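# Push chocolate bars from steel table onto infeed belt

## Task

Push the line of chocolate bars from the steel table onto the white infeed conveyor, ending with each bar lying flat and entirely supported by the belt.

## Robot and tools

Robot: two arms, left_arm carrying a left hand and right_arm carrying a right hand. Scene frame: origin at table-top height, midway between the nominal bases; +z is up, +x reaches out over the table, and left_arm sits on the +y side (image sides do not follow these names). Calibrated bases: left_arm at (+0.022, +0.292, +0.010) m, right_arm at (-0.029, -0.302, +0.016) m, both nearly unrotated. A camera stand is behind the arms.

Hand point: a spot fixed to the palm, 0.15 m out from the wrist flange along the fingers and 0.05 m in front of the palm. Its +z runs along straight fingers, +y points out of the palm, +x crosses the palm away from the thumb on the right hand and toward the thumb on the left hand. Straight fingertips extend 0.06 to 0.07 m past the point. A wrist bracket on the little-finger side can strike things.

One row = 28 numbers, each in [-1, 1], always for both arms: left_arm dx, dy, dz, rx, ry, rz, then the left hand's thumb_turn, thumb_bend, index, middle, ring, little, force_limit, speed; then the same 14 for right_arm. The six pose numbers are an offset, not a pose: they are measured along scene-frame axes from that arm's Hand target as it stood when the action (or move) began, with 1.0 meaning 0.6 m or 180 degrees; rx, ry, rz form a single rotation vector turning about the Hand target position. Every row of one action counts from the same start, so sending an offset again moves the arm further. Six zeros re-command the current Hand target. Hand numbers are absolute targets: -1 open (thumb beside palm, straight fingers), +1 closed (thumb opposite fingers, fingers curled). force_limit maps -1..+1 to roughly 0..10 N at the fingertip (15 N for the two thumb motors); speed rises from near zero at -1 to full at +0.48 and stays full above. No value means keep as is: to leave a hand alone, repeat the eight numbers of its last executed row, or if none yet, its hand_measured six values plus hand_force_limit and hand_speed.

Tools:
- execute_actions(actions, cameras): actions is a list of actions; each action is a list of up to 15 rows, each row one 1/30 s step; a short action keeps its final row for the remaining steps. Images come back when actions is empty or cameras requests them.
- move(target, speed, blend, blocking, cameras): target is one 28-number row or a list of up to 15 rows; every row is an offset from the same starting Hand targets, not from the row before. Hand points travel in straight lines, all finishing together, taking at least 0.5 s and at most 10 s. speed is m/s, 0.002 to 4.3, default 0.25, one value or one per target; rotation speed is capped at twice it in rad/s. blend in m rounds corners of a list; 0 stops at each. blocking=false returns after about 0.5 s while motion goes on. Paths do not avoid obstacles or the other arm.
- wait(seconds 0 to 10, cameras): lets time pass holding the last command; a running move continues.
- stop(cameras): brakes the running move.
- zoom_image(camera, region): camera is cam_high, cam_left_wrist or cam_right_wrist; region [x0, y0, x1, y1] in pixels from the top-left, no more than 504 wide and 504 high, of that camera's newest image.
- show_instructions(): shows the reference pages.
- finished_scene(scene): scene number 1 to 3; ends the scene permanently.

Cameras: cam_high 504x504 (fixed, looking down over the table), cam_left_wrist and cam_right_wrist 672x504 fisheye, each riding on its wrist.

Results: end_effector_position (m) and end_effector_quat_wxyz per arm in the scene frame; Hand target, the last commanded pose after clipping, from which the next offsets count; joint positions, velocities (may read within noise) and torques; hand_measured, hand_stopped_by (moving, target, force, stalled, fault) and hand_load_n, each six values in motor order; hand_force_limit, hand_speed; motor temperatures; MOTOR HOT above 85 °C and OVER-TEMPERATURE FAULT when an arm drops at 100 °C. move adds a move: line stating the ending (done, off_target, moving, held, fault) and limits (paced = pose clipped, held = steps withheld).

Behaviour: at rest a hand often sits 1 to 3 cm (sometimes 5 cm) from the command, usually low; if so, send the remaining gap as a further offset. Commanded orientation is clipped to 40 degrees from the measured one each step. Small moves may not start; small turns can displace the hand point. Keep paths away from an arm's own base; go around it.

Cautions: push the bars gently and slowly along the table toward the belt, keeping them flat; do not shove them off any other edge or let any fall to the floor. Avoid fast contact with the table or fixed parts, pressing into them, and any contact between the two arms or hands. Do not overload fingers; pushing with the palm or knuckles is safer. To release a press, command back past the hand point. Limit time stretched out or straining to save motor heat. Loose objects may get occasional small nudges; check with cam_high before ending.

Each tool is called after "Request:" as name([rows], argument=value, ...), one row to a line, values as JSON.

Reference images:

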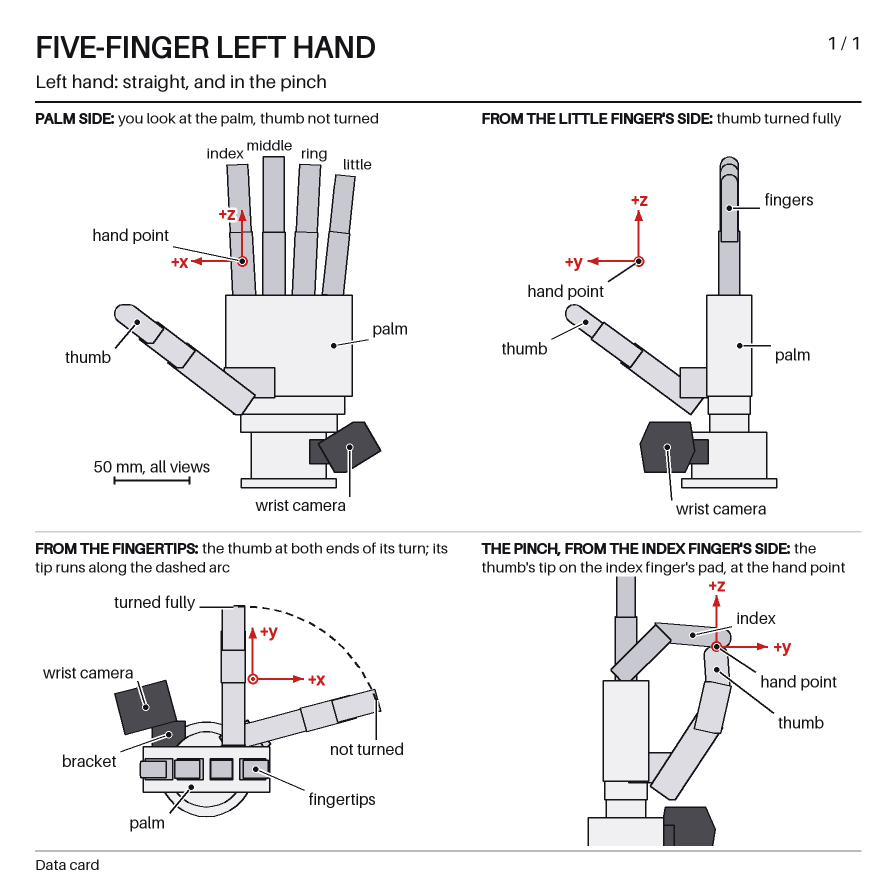

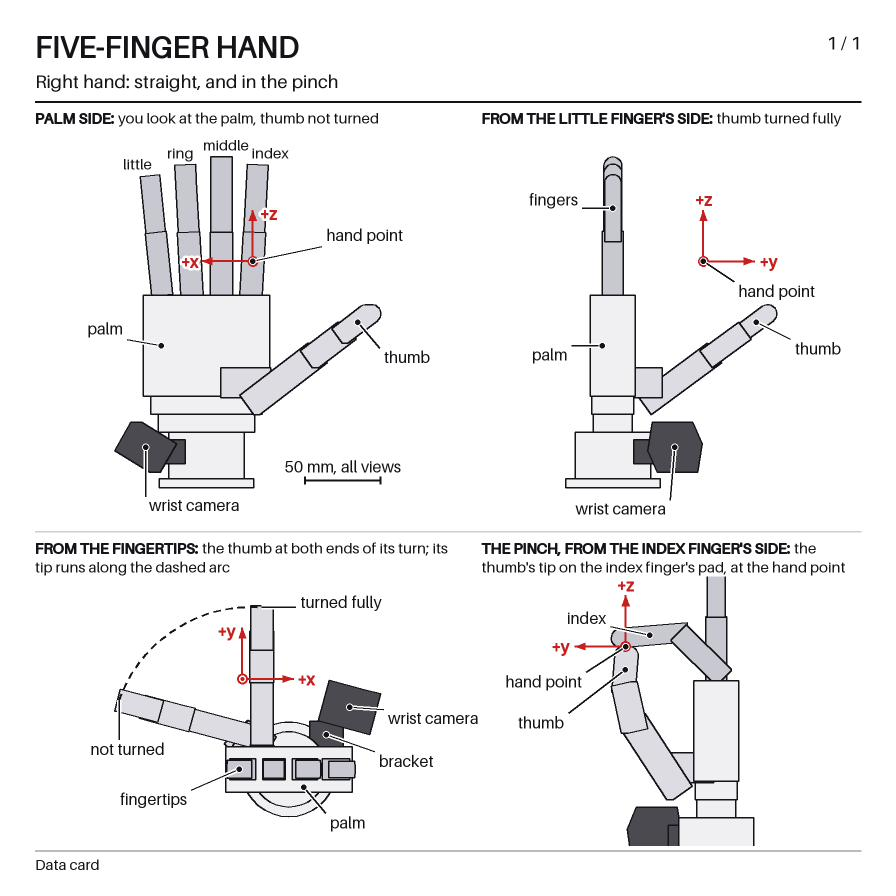

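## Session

Request:
execute_actions(actions=[])

Request:
zoom_image(camera="cam_high", region=[130, 160, 290, 320])

Scene clock: 0.00 s.
left_arm: end_effector_position=(+0.2050, -0.1839, +0.1611) hand_measured=(-1.000, -1.000, -1.000, -1.000, -1.000, -1.000) hand_load_n=(+0.0, +0.0, +0.0, +0.0, +0.0, +0.0) hand_stopped_by=(target, target, target, target, target, target) hand_force_limit=0.00 hand_speed=-0.80 end_effector_quat_wxyz=(+0.142, -0.433, +0.604, -0.654) | right_arm: end_effector_position=(+0.4770, -0.4741, +0.3925) hand_measured=(-1.000, -1.000, -1.000, -1.000, -1.000, -1.000) hand_load_n=(+0.0, +0.0, +0.0, +0.0, +0.0, +0.0) hand_stopped_by=(target, target, target, target, target, target) hand_force_limit=0.00 hand_speed=-0.80 end_effector_quat_wxyz=(+0.376, +0.632, -0.399, +0.547)
Joint positions: left_arm=[-1.275 1.337 0.467 0.745 -0.586 -0.476] | right_arm=[0.049 1.445 1.279 -0.168 1.201 -1.297]
Joint velocities: within noise
Joint torques (N m): no reading
Motor temperatures (°C): left_arm=[27 28 35 26 28 30] | right_arm=[27 31 31 29 27 28]
Heat: left arm: hottest elbow 35 °C; right arm: hottest shoulder 31 °C.
Hand target: left_arm +0.2065, -0.1896, +0.1686; +0.140, -0.432, +0.598, -0.660 | right_arm +0.4808, -0.4739, +0.4039; +0.370, +0.625, -0.405, +0.556
camera_calibration:
cam_left_wrist: T_world_to_cam=[[0.166148, 0.0563215, 0.984491, -0.185187], [-0.925, -0.337064, 0.175391, 0.105502], [0.341715, -0.939795, -0.00390511, -0.127894], [0, 0, 0, 1]] pos_world=[0.172062, -0.0742033, 0.163311]
cam_right_wrist: T_world_to_cam=[[-0.84659, -0.404242, 0.346227, 0.0697061], [-0.512419, 0.443146, -0.73556, 0.743466], [0.143916, -0.800131, -0.582304, -0.105322], [0, 0, 0, 1]] pos_world=[0.455136, -0.385557, 0.4614]

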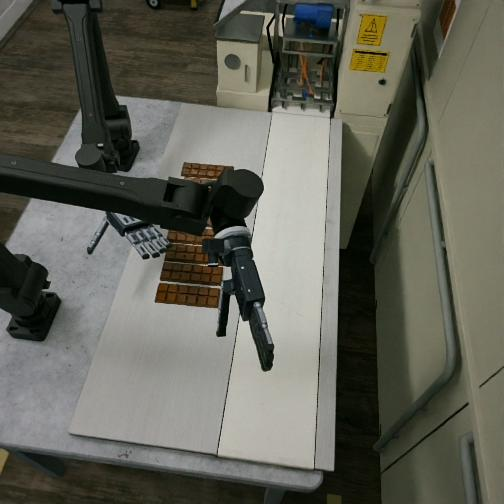

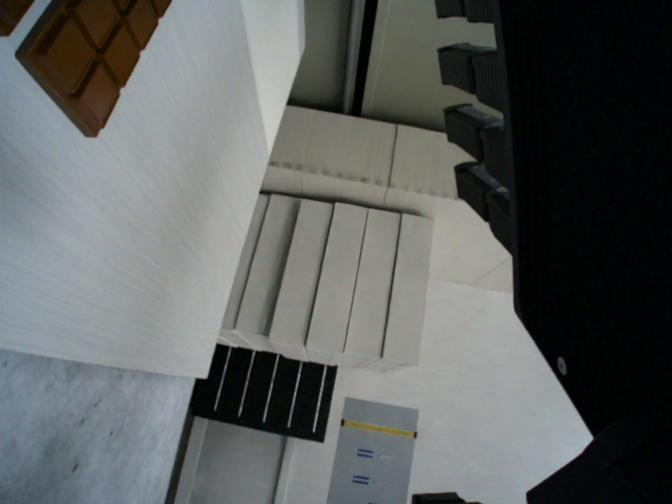

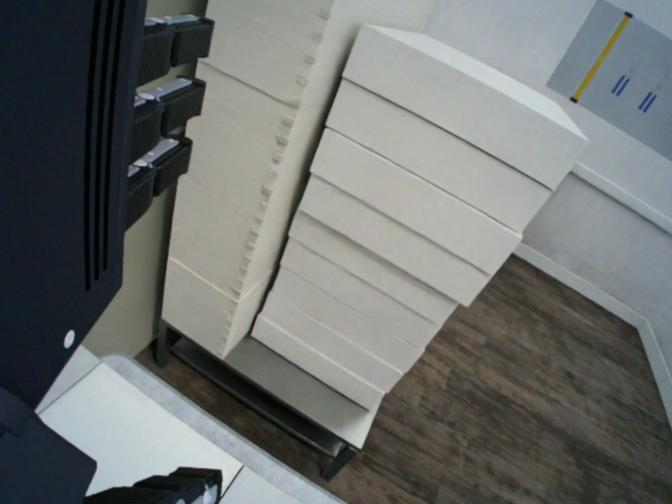

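Scaled by 3.150 from the camera's 504x504 image, which has a finer 720x720 frame.

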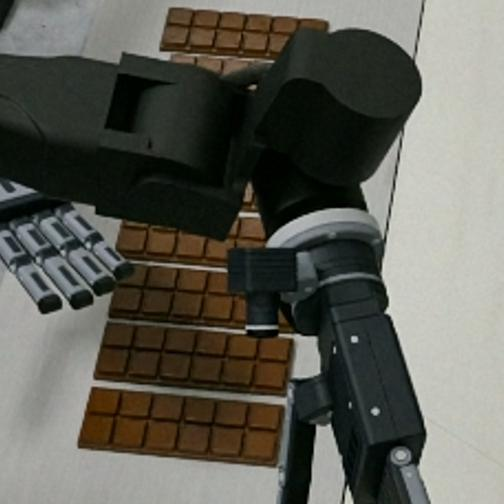

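Request:
move([
  [-0.0275,0.566,0.002,0.294,0.498,0.0275, 1,-1,1,1,1,1,0,0.4, -0.218,0.207,-0.04,0.447,0.184,-0.2112, 1,-1,1,1,1,1,0,0.4],
  [-0.0275,0.566,-0.03,0.294,0.498,0.0275, 1,-1,1,1,1,1,0,0.4, -0.518,0.473,-0.2565,0.447,0.184,-0.2112, 1,-1,1,1,1,1,0,0.4],
  [-0.0275,0.566,-0.03,0.294,0.498,0.0275, 1,-1,1,1,1,1,0,0.4, -0.535,0.473,-0.423,0.447,0.184,-0.2112, 1,-1,1,1,1,1,0,0.4],
], speed=[0.45, 0.35, 0.3], blend=[0.02, 0.03, 0], cameras=["cam_high"])

Request:
zoom_image(camera="cam_high", region=[110, 150, 270, 310])

Scene clock: 34.73 s.
left_arm: end_effector_position=(+0.1808, +0.1490, +0.1518) hand_measured=(+1.000, -1.000, +1.000, +1.000, +1.000, +1.000) hand_load_n=(+0.0, -0.5, +0.5, +0.0, +0.0, +0.0) hand_stopped_by=(target, target, target, target, target, target) hand_force_limit=0.00 hand_speed=0.40 end_effector_quat_wxyz=(+0.122, +0.679, -0.711, -0.136) | right_arm: end_effector_position=(+0.1616, -0.1937, +0.1539) hand_measured=(+1.000, -1.000, +1.000, +1.000, +1.000, +1.000) hand_load_n=(+0.0, -0.5, +0.0, +0.0, +0.0, +0.0) hand_stopped_by=(target, target, target, target, target, target) hand_force_limit=0.00 hand_speed=0.40 end_effector_quat_wxyz=(+0.125, +0.680, -0.708, -0.146)
Joint positions: left_arm=[-0.346 1.286 0.904 -1.539 0.113 -0.331] | right_arm=[0.207 1.34 0.932 -1.532 -0.116 0.232]
Joint torques (N m): left_arm=[2.02 -8.7 7.82 0.31 0.1 0.17] | right_arm=[0.97 -6.59 6.82 -0.2 -0.3 0.13]
Motor temperatures (°C): left_arm=[26 28 39 27 28 30] | right_arm=[27 32 41 29 27 28]
Heat: left arm: hottest elbow 39 °C; right arm: hottest elbow 41 °C.
Hand target: left_arm +0.1899, +0.1499, +0.1506; +0.122, +0.680, -0.711, -0.133 | right_arm +0.1598, -0.1901, +0.1501; +0.128, +0.677, -0.710, -0.147
Off the commanded pose: left_arm 0.009 m, 0 deg | right_arm 0.006 m, 1 deg.
move: done
Images, in order (width x height): cam_high 504x504.

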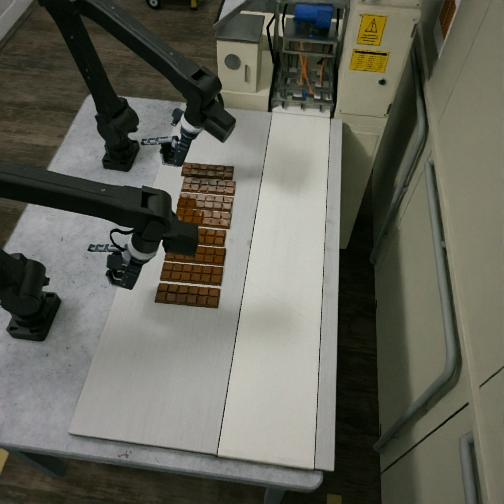

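Scaled by 3.150 from the camera's 504x504 image, which has a finer 720x720 frame.

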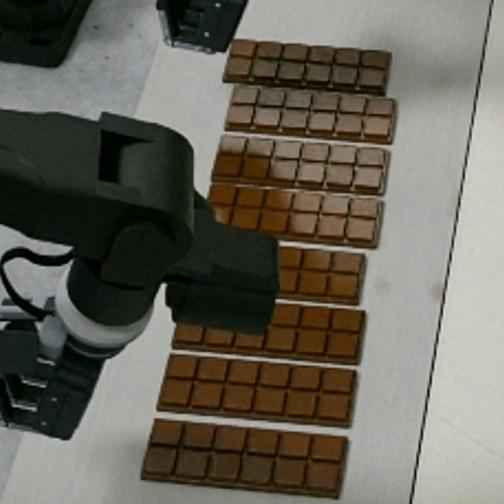

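Request:
move([
  [-0.0665,0.129,-0.0845,0,0,0.011, 1,-1,1,1,1,1,0,0.4, -0.008,0.005,-0.0835,0,0,0.011, 1,-1,1,1,1,1,0,0.4],
  [-0.0665,0.129,-0.198,0,0,0.011, 1,-1,1,1,1,1,0,0.4, -0.008,0.005,-0.186,0,0,0.011, 1,-1,1,1,1,1,0,0.4],
  [0.4135,0.171,-0.198,0,0,0.011, 1,-1,1,1,1,1,0,0.4, 0.46,-0.042,-0.186,0,0,0.011, 1,-1,1,1,1,1,0,0.4],
  [0.33,0.171,-0.176,0,0,0.011, 1,-1,1,1,1,1,0,0.4, 0.377,-0.042,-0.166,0,0,0.011, 1,-1,1,1,1,1,0,0.4],
  [0.2335,0.1,-0.051,0,0,0.011, 1,-1,1,1,1,1,0,0.4, 0.2837,0.0335,-0.05,0,0,0.011, 1,-1,1,1,1,1,0,0.4],
  [-0.058,0.0277,-0.0845,0,0,0.011, 1,-1,1,1,1,1,0,0.4, -0.003,0.1127,-0.0835,0,0,0.011, 1,-1,1,1,1,1,0,0.4],
], speed=[0.25, 0.15, 0.17, 0.2, 0.3, 0.3], blend=[0.02, 0, 0, 0.015, 0.03, 0], cameras=["cam_high"])

Request:
zoom_image(camera="cam_high", region=[130, 140, 340, 350])

Scene clock: 102.67 s.
left_arm: end_effector_position=(+0.1583, +0.1695, +0.1012) hand_measured=(+1.000, -1.000, +1.000, +1.000, +1.000, +1.000) hand_load_n=(+0.0, +0.0, +0.0, +0.0, +0.0, +0.0) hand_stopped_by=(target, target, target, target, target, target) hand_force_limit=0.00 hand_speed=0.40 end_effector_quat_wxyz=(+0.128, +0.692, -0.698, -0.134) | right_arm: end_effector_position=(+0.1616, -0.1253, +0.1013) hand_measured=(+1.000, -1.000, +1.000, +1.000, +1.000, +1.000) hand_load_n=(+0.0, +0.0, +0.0, +0.0, +0.0, +0.0) hand_stopped_by=(target, target, target, target, target, target) hand_force_limit=0.00 hand_speed=0.40 end_effector_quat_wxyz=(+0.131, +0.691, -0.696, -0.146)
Joint positions: left_arm=[-0.292 1.272 0.742 -1.396 0.113 -0.312] | right_arm=[0.411 1.475 0.912 -1.363 -0.177 0.393]
Joint torques (N m): left_arm=[-0.32 -10.23 5.35 0.24 0.31 -0.15] | right_arm=[0.91 -8.64 5.98 -0.21 -0.34 0.13]
Heat: left arm: hottest elbow 42 °C; right arm: hottest elbow 38 °C.
Hand target: left_arm +0.1551, +0.1665, +0.1000; +0.125, +0.692, -0.699, -0.131 | right_arm +0.1581, -0.1225, +0.0999; +0.130, +0.689, -0.698, -0.145
Off the commanded pose: left_arm 0.005 m, 1 deg | right_arm 0.005 m, 0 deg.
move: done
Images, in order (width x height): cam_high 504x504.

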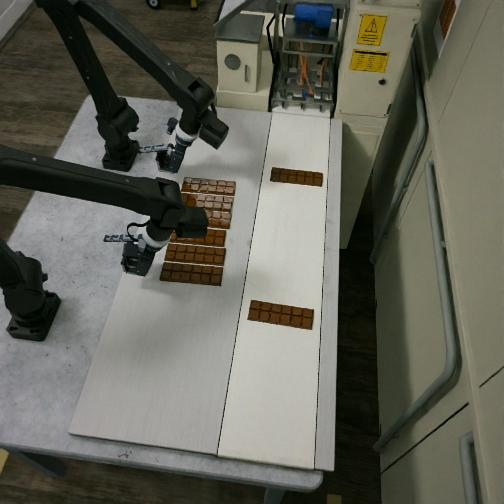

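Scaled by 2.400 from the camera's 504x504 image, which has a finer 720x720 frame.

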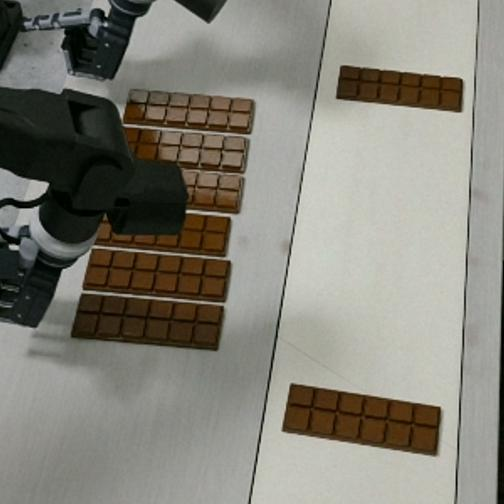

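Request:
move([
  [0,0,-0.113,0,0,0, 1,-1,1,1,1,1,0,0.4, 0,0,-0.102,0,0,0, 1,-1,1,1,1,1,0,0.4],
  [0.467,0.03,-0.113,0,0,0, 1,-1,1,1,1,1,0,0.4, 0.465,-0.033,-0.102,0,0,0, 1,-1,1,1,1,1,0,0.4],
  [0.384,0.03,-0.092,0,0,0, 1,-1,1,1,1,1,0,0.4, 0.381,-0.033,-0.083,0,0,0, 1,-1,1,1,1,1,0,0.4],
  [0.2915,-0.044,0.033,0,0,0, 1,-1,1,1,1,1,0,0.4, 0.2865,0.054,0.034,0,0,0, 1,-1,1,1,1,1,0,0.4],
  [0,-0.101,0,0,0,0, 1,-1,1,1,1,1,0,0.4, 0,0.105,0,0,0,0, 1,-1,1,1,1,1,0,0.4],
], speed=[0.15, 0.17, 0.2, 0.3, 0.3], blend=[0, 0, 0.015, 0.03, 0], cameras=["cam_high"])

Request:
zoom_image(camera="cam_high", region=[130, 140, 340, 350])

Scene clock: 122.43 s.
left_arm: end_effector_position=(+0.1592, +0.1086, +0.1005) hand_measured=(+1.000, -1.000, +1.000, +1.000, +1.000, +1.000) hand_load_n=(+0.0, +0.0, +0.0, +0.0, +0.0, +0.0) hand_stopped_by=(target, target, target, target, target, target) hand_force_limit=0.00 hand_speed=0.40 end_effector_quat_wxyz=(+0.127, +0.692, -0.698, -0.134) | right_arm: end_effector_position=(+0.1619, -0.0617, +0.1009) hand_measured=(+1.000, -1.000, +1.000, +1.000, +1.000, +1.000) hand_load_n=(+0.0, +0.0, +0.0, +0.0, +0.0, +0.0) hand_stopped_by=(target, target, target, target, target, target) hand_force_limit=0.00 hand_speed=0.40 end_effector_quat_wxyz=(+0.132, +0.691, -0.696, -0.146)
Joint positions: left_arm=[-0.481 1.341 0.804 -1.364 0.175 -0.493] | right_arm=[0.564 1.544 0.991 -1.344 -0.228 0.54]
Joint torques (N m): left_arm=[-0.15 -11.58 5.33 0.27 0.34 -0.11] | right_arm=[0.85 -9.88 6.11 -0.06 -0.36 0.1]
Heat: left arm: hottest elbow 41 °C; right arm: hottest elbow 37 °C.
Hand target: left_arm +0.1551, +0.1060, +0.0999; +0.124, +0.692, -0.699, -0.131 | right_arm +0.1581, -0.0595, +0.1000; +0.130, +0.689, -0.698, -0.145
Off the commanded pose: left_arm 0.005 m, 0 deg | right_arm 0.004 m, 0 deg.
move: done
Images, in order (width x height): cam_high 504x504.

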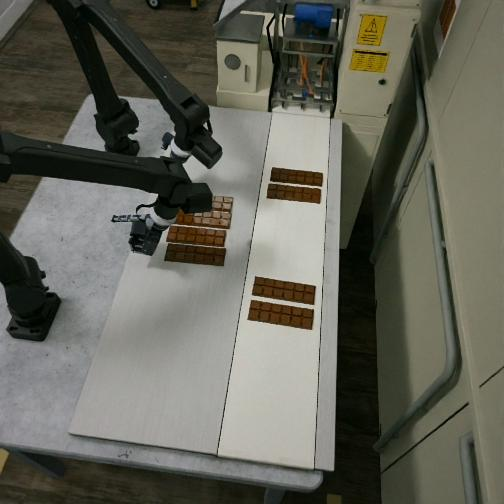

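Scaled by 2.400 from the camera's 504x504 image, which has a finer 720x720 frame.

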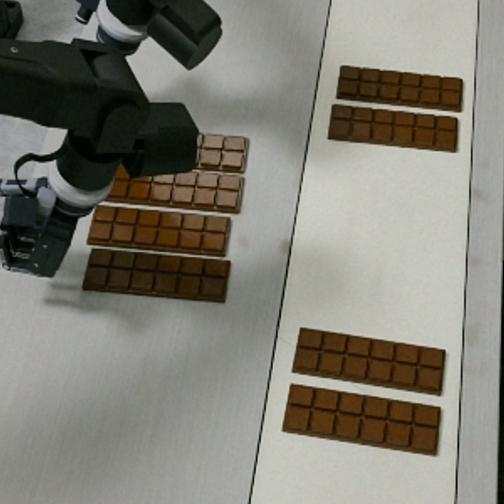

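Request:
move([
  [0,0,-0.113,0,0,0, 1,-1,1,1,1,1,0,0.4, 0,0,-0.102,0,0,0, 1,-1,1,1,1,1,0,0.4],
  [0.465,0.031,-0.113,0,0,0, 1,-1,1,1,1,1,0,0.4, 0.469,-0.027,-0.102,0,0,0, 1,-1,1,1,1,1,0,0.4],
  [0.382,0.031,-0.092,0,0,0, 1,-1,1,1,1,1,0,0.4, 0.385,-0.027,-0.083,0,0,0, 1,-1,1,1,1,1,0,0.4],
  [0.2915,0.04,0.033,0,0,0, 1,-1,1,1,1,1,0,0.4, 0.2865,0.049,0.034,0,0,0, 1,-1,1,1,1,1,0,0.4],
  [0,0.073,0.033,0,0,0, 1,-1,1,1,1,1,0,0.4, 0,0.105,0,0,0,0, 1,-1,1,1,1,1,0,0.4],
], speed=[0.15, 0.17, 0.2, 0.3, 0.3], blend=[0, 0, 0.015, 0.03, 0], cameras=["cam_high"])

Request:
zoom_image(camera="cam_high", region=[130, 140, 340, 350])

Scene clock: 143.10 s.
left_arm: end_effector_position=(+0.1624, +0.1513, +0.1200) hand_measured=(+1.000, -1.000, +1.000, +1.000, +1.000, +1.000) hand_load_n=(+0.0, +0.0, +0.0, +0.0, +0.0, +0.0) hand_stopped_by=(target, target, target, target, target, target) hand_force_limit=0.00 hand_speed=0.40 end_effector_quat_wxyz=(+0.124, +0.693, -0.699, -0.126) | right_arm: end_effector_position=(+0.1612, +0.0022, +0.1002) hand_measured=(+1.000, -1.000, +1.000, +1.000, +1.000, +1.000) hand_load_n=(+0.0, +0.0, +0.0, +0.0, +0.0, +0.0) hand_stopped_by=(target, target, target, target, target, target) hand_force_limit=0.00 hand_speed=0.40 end_effector_quat_wxyz=(+0.132, +0.692, -0.695, -0.146)
Joint positions: left_arm=[-0.348 1.256 0.792 -1.438 0.13 -0.365] | right_arm=[0.695 1.629 1.095 -1.333 -0.267 0.665]
Joint torques (N m): left_arm=[-0.32 -10.46 5.41 -0.17 0.34 -0.13] | right_arm=[0.26 -11.22 6.3 -0.13 -0.39 0.14]
Heat: left arm: hottest elbow 41 °C; right arm: hottest elbow 37 °C.
Hand target: left_arm +0.1552, +0.1498, +0.1197; +0.124, +0.692, -0.699, -0.131 | right_arm +0.1579, +0.0034, +0.0999; +0.130, +0.689, -0.698, -0.145
Off the commanded pose: left_arm 0.007 m, 1 deg | right_arm 0.003 m, 1 deg.
move: done
Images, in order (width x height): cam_high 504x504.

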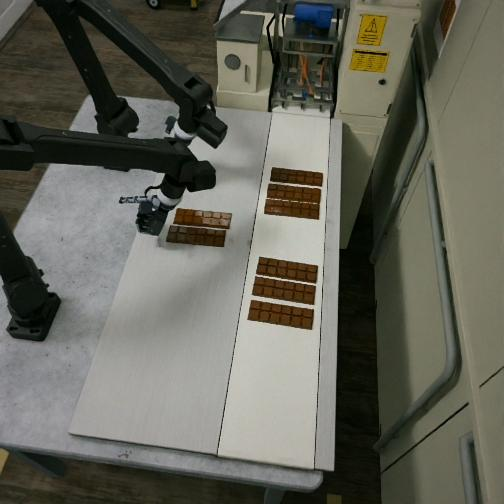

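Scaled by 2.400 from the camera's 504x504 image, which has a finer 720x720 frame.

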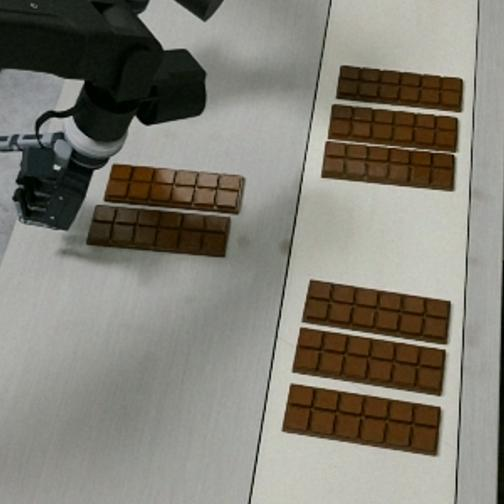

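Request:
move([
  [0,0,0,0,0,0, 1,-1,1,1,1,1,0,0.4, 0,0,-0.102,0,0,0, 1,-1,1,1,1,1,0,0.4],
  [0,0,0,0,0,0, 1,-1,1,1,1,1,0,0.4, 0.4675,-0.0255,-0.102,0,0,0, 1,-1,1,1,1,1,0,0.4],
  [0,0,0,0,0,0, 1,-1,1,1,1,1,0,0.4, 0.3835,-0.0255,-0.083,0,0,0, 1,-1,1,1,1,1,0,0.4],
  [0,-0.05,0,0,0,0, 1,-1,1,1,1,1,0,0.4, 0.2865,-0.089,0.034,0,0,0, 1,-1,1,1,1,1,0,0.4],
  [0,-0.208,-0.033,0,0,0, 1,-1,1,1,1,1,0,0.4, 0.07,-0.2055,0.034,0,0,0, 1,-1,1,1,1,1,0,0.4],
], speed=[0.15, 0.17, 0.2, 0.3, 0.3], blend=[0, 0, 0.015, 0.03, 0], cameras=["cam_high"])

Request:
zoom_image(camera="cam_high", region=[130, 140, 340, 350])

Scene clock: 174.73 s.
left_arm: end_effector_position=(+0.1456, +0.0399, +0.0974) hand_measured=(+1.000, -1.000, +1.000, +1.000, +1.000, +1.000) hand_load_n=(+0.0, +0.0, +0.0, +0.0, +0.0, +0.0) hand_stopped_by=(target, target, target, target, target, target) hand_force_limit=0.00 hand_speed=0.40 end_effector_quat_wxyz=(+0.127, +0.692, -0.696, -0.141) | right_arm: end_effector_position=(+0.2002, -0.1151, +0.1219) hand_measured=(+1.000, -1.000, +1.000, +1.000, +1.000, +1.000) hand_load_n=(+0.0, +0.0, +0.0, +0.0, +0.0, +0.0) hand_stopped_by=(target, target, target, target, target, target) hand_force_limit=0.00 hand_speed=0.40 end_effector_quat_wxyz=(+0.134, +0.686, -0.700, -0.145)
Joint positions: left_arm=[-0.679 1.425 0.877 -1.326 0.235 -0.686] | right_arm=[0.394 1.543 1.051 -1.439 -0.17 0.389]
Joint torques (N m): left_arm=[-0.15 -10.23 9.2 0.39 0.34 -0.13] | right_arm=[-1.08 -9.82 6.3 -0.21 -0.03 -0.22]
Heat: left arm: hottest elbow 40 °C; right arm: hottest elbow 37 °C.
Hand target: left_arm +0.1551, +0.0250, +0.1000; +0.124, +0.692, -0.699, -0.131 | right_arm +0.2000, -0.1198, +0.1203; +0.130, +0.689, -0.698, -0.145
Off the commanded pose: left_arm 0.018 m, 1 deg | right_arm 0.005 m, 1 deg.
move: off_target (left_arm)
Images, in order (width x height): cam_high 504x504.

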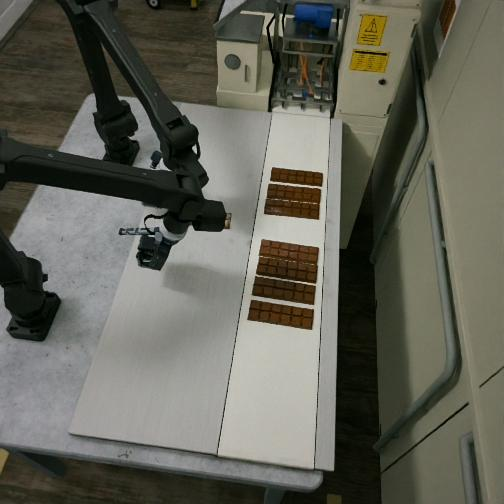

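Scaled by 2.400 from the camera's 504x504 image, which has a finer 720x720 frame.

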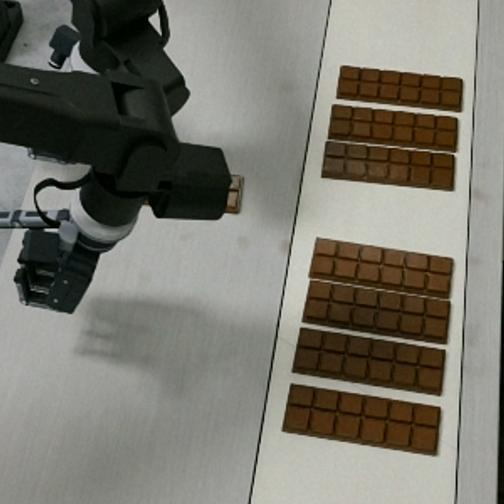

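Request:
move([
  [0,-0.02,0,0,0,0, 1,-1,1,1,1,1,0,0.4, 0,0,0,0,0,0, 1,-1,1,1,1,1,0,0.4],
  [0,-0.02,-0.113,0,0,0, 1,-1,1,1,1,1,0,0.4, 0,0,0,0,0,0, 1,-1,1,1,1,1,0,0.4],
], speed=0.15)

Scene clock: 185.10 s.
left_arm: end_effector_position=(+0.1596, +0.0147, +0.0438) hand_measured=(+1.000, -1.000, +1.000, +1.000, +1.000, +1.000) hand_load_n=(+0.0, +0.0, +0.0, +0.0, +0.0, +0.0) hand_stopped_by=(target, target, target, target, target, target) hand_force_limit=0.00 hand_speed=0.40 end_effector_quat_wxyz=(+0.127, +0.694, -0.697, -0.123) | right_arm: end_effector_position=(+0.2002, -0.1151, +0.1219) hand_measured=(+1.000, -1.000, +1.000, +1.000, +1.000, +1.000) hand_load_n=(+0.0, +0.0, +0.0, +0.0, +0.0, +0.0) hand_stopped_by=(target, target, target, target, target, target) hand_force_limit=0.00 hand_speed=0.40 end_effector_quat_wxyz=(+0.134, +0.686, -0.700, -0.145)
Joint positions: left_arm=[-0.704 1.557 0.863 -1.138 0.244 -0.717] | right_arm=[0.394 1.543 1.051 -1.439 -0.17 0.388]
Joint velocities: left_arm=[-0.044 -0.005 0.002 0.007 -0.007 -0.051] | right_arm=[within noise]
Joint torques (N m): left_arm=[-0.26 -11.28 4.86 1.09 0.28 -0.06] | right_arm=[-1.2 -9.82 6.34 -0.21 -0.06 -0.21]
Heat: left arm: hottest elbow 42 °C; right arm: hottest elbow 37 °C.
Hand target: left_arm +0.1551, +0.0129, +0.0321; +0.124, +0.692, -0.699, -0.131 | right_arm +0.1999, -0.1198, +0.1203; +0.130, +0.689, -0.698, -0.145
Off the commanded pose: left_arm 0.013 m, 1 deg | right_arm 0.005 m, 1 deg.
move: off_target (left_arm)

Request:
move([
  [0.456,0.013,0,0,0,0, 1,-1,1,1,1,1,0,0.4, 0,0,0,0,0,0, 1,-1,1,1,1,1,0,0.4],
  [0.373,0.013,0.022,0,0,0, 1,-1,1,1,1,1,0,0.4, 0,0,0,0,0,0, 1,-1,1,1,1,1,0,0.4],
  [0.1,0.1,0.146,0,0,0, 1,-1,1,1,1,1,0,0.4, 0,0,0,0,0,0, 1,-1,1,1,1,1,0,0.4],
], speed=[0.17, 0.2, 0.3], blend=[0, 0.015, 0], cameras=["cam_high"])

Request:
zoom_image(camera="cam_high", region=[200, 150, 350, 340])

Scene clock: 197.37 s.
left_arm: end_effector_position=(+0.2232, +0.0748, +0.1190) hand_measured=(+1.000, -1.000, +1.000, +1.000, +1.000, +1.000) hand_load_n=(+0.0, +0.0, +0.0, +0.0, +0.0, +0.0) hand_stopped_by=(target, target, target, target, target, target) hand_force_limit=0.00 hand_speed=0.40 end_effector_quat_wxyz=(+0.124, +0.693, -0.700, -0.124) | right_arm: end_effector_position=(+0.2002, -0.1151, +0.1219) hand_measured=(+1.000, -1.000, +1.000, +1.000, +1.000, +1.000) hand_load_n=(+0.0, +0.0, +0.0, +0.0, +0.0, +0.0) hand_stopped_by=(target, target, target, target, target, target) hand_force_limit=0.00 hand_speed=0.40 end_effector_quat_wxyz=(+0.134, +0.686, -0.700, -0.145)
Joint positions: left_arm=[-0.473 1.485 1.014 -1.41 0.171 -0.485] | right_arm=[0.394 1.543 1.051 -1.439 -0.17 0.388]
Joint torques (N m): left_arm=[-0.15 -14.39 5.63 -0.27 0.39 -0.14] | right_arm=[-1.08 -9.88 6.34 -0.17 -0.05 -0.21]
Heat: left arm: hottest elbow 41 °C; right arm: hottest elbow 37 °C.
Hand target: left_arm +0.2152, +0.0729, +0.1198; +0.124, +0.692, -0.699, -0.131 | right_arm +0.1999, -0.1198, +0.1203; +0.130, +0.689, -0.698, -0.145
Off the commanded pose: left_arm 0.008 m, 1 deg | right_arm 0.005 m, 1 deg.
move: done
Images, in order (width x height): cam_high 504x504.

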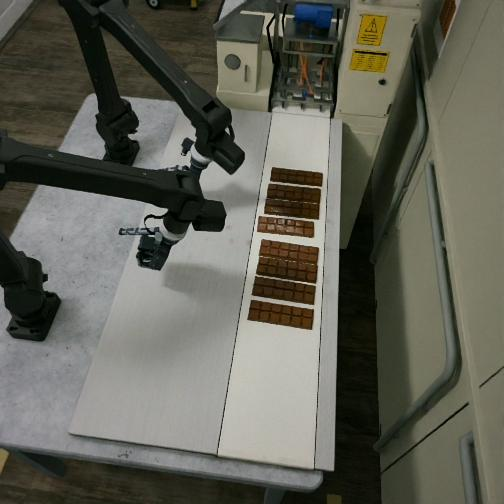

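Scaled by 2.653 from the camera's 504x504 image, which has a finer 720x720 frame.

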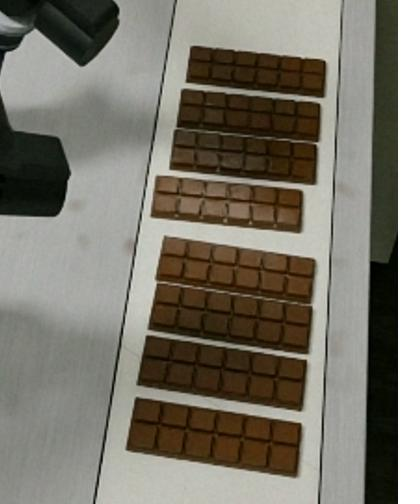

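Request:
zoom_image(camera="cam_high", region=[240, 200, 300, 260])

Scaled by 8.400 from the camera's 504x504 image, which has a finer 720x720 frame.

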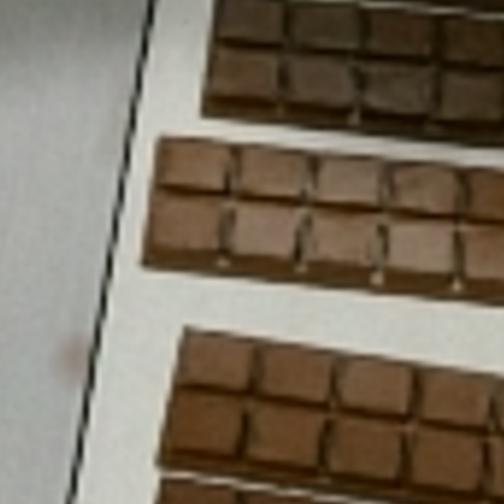

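Request:
finished_scene(scene=3)

The scene is finished: the task was done.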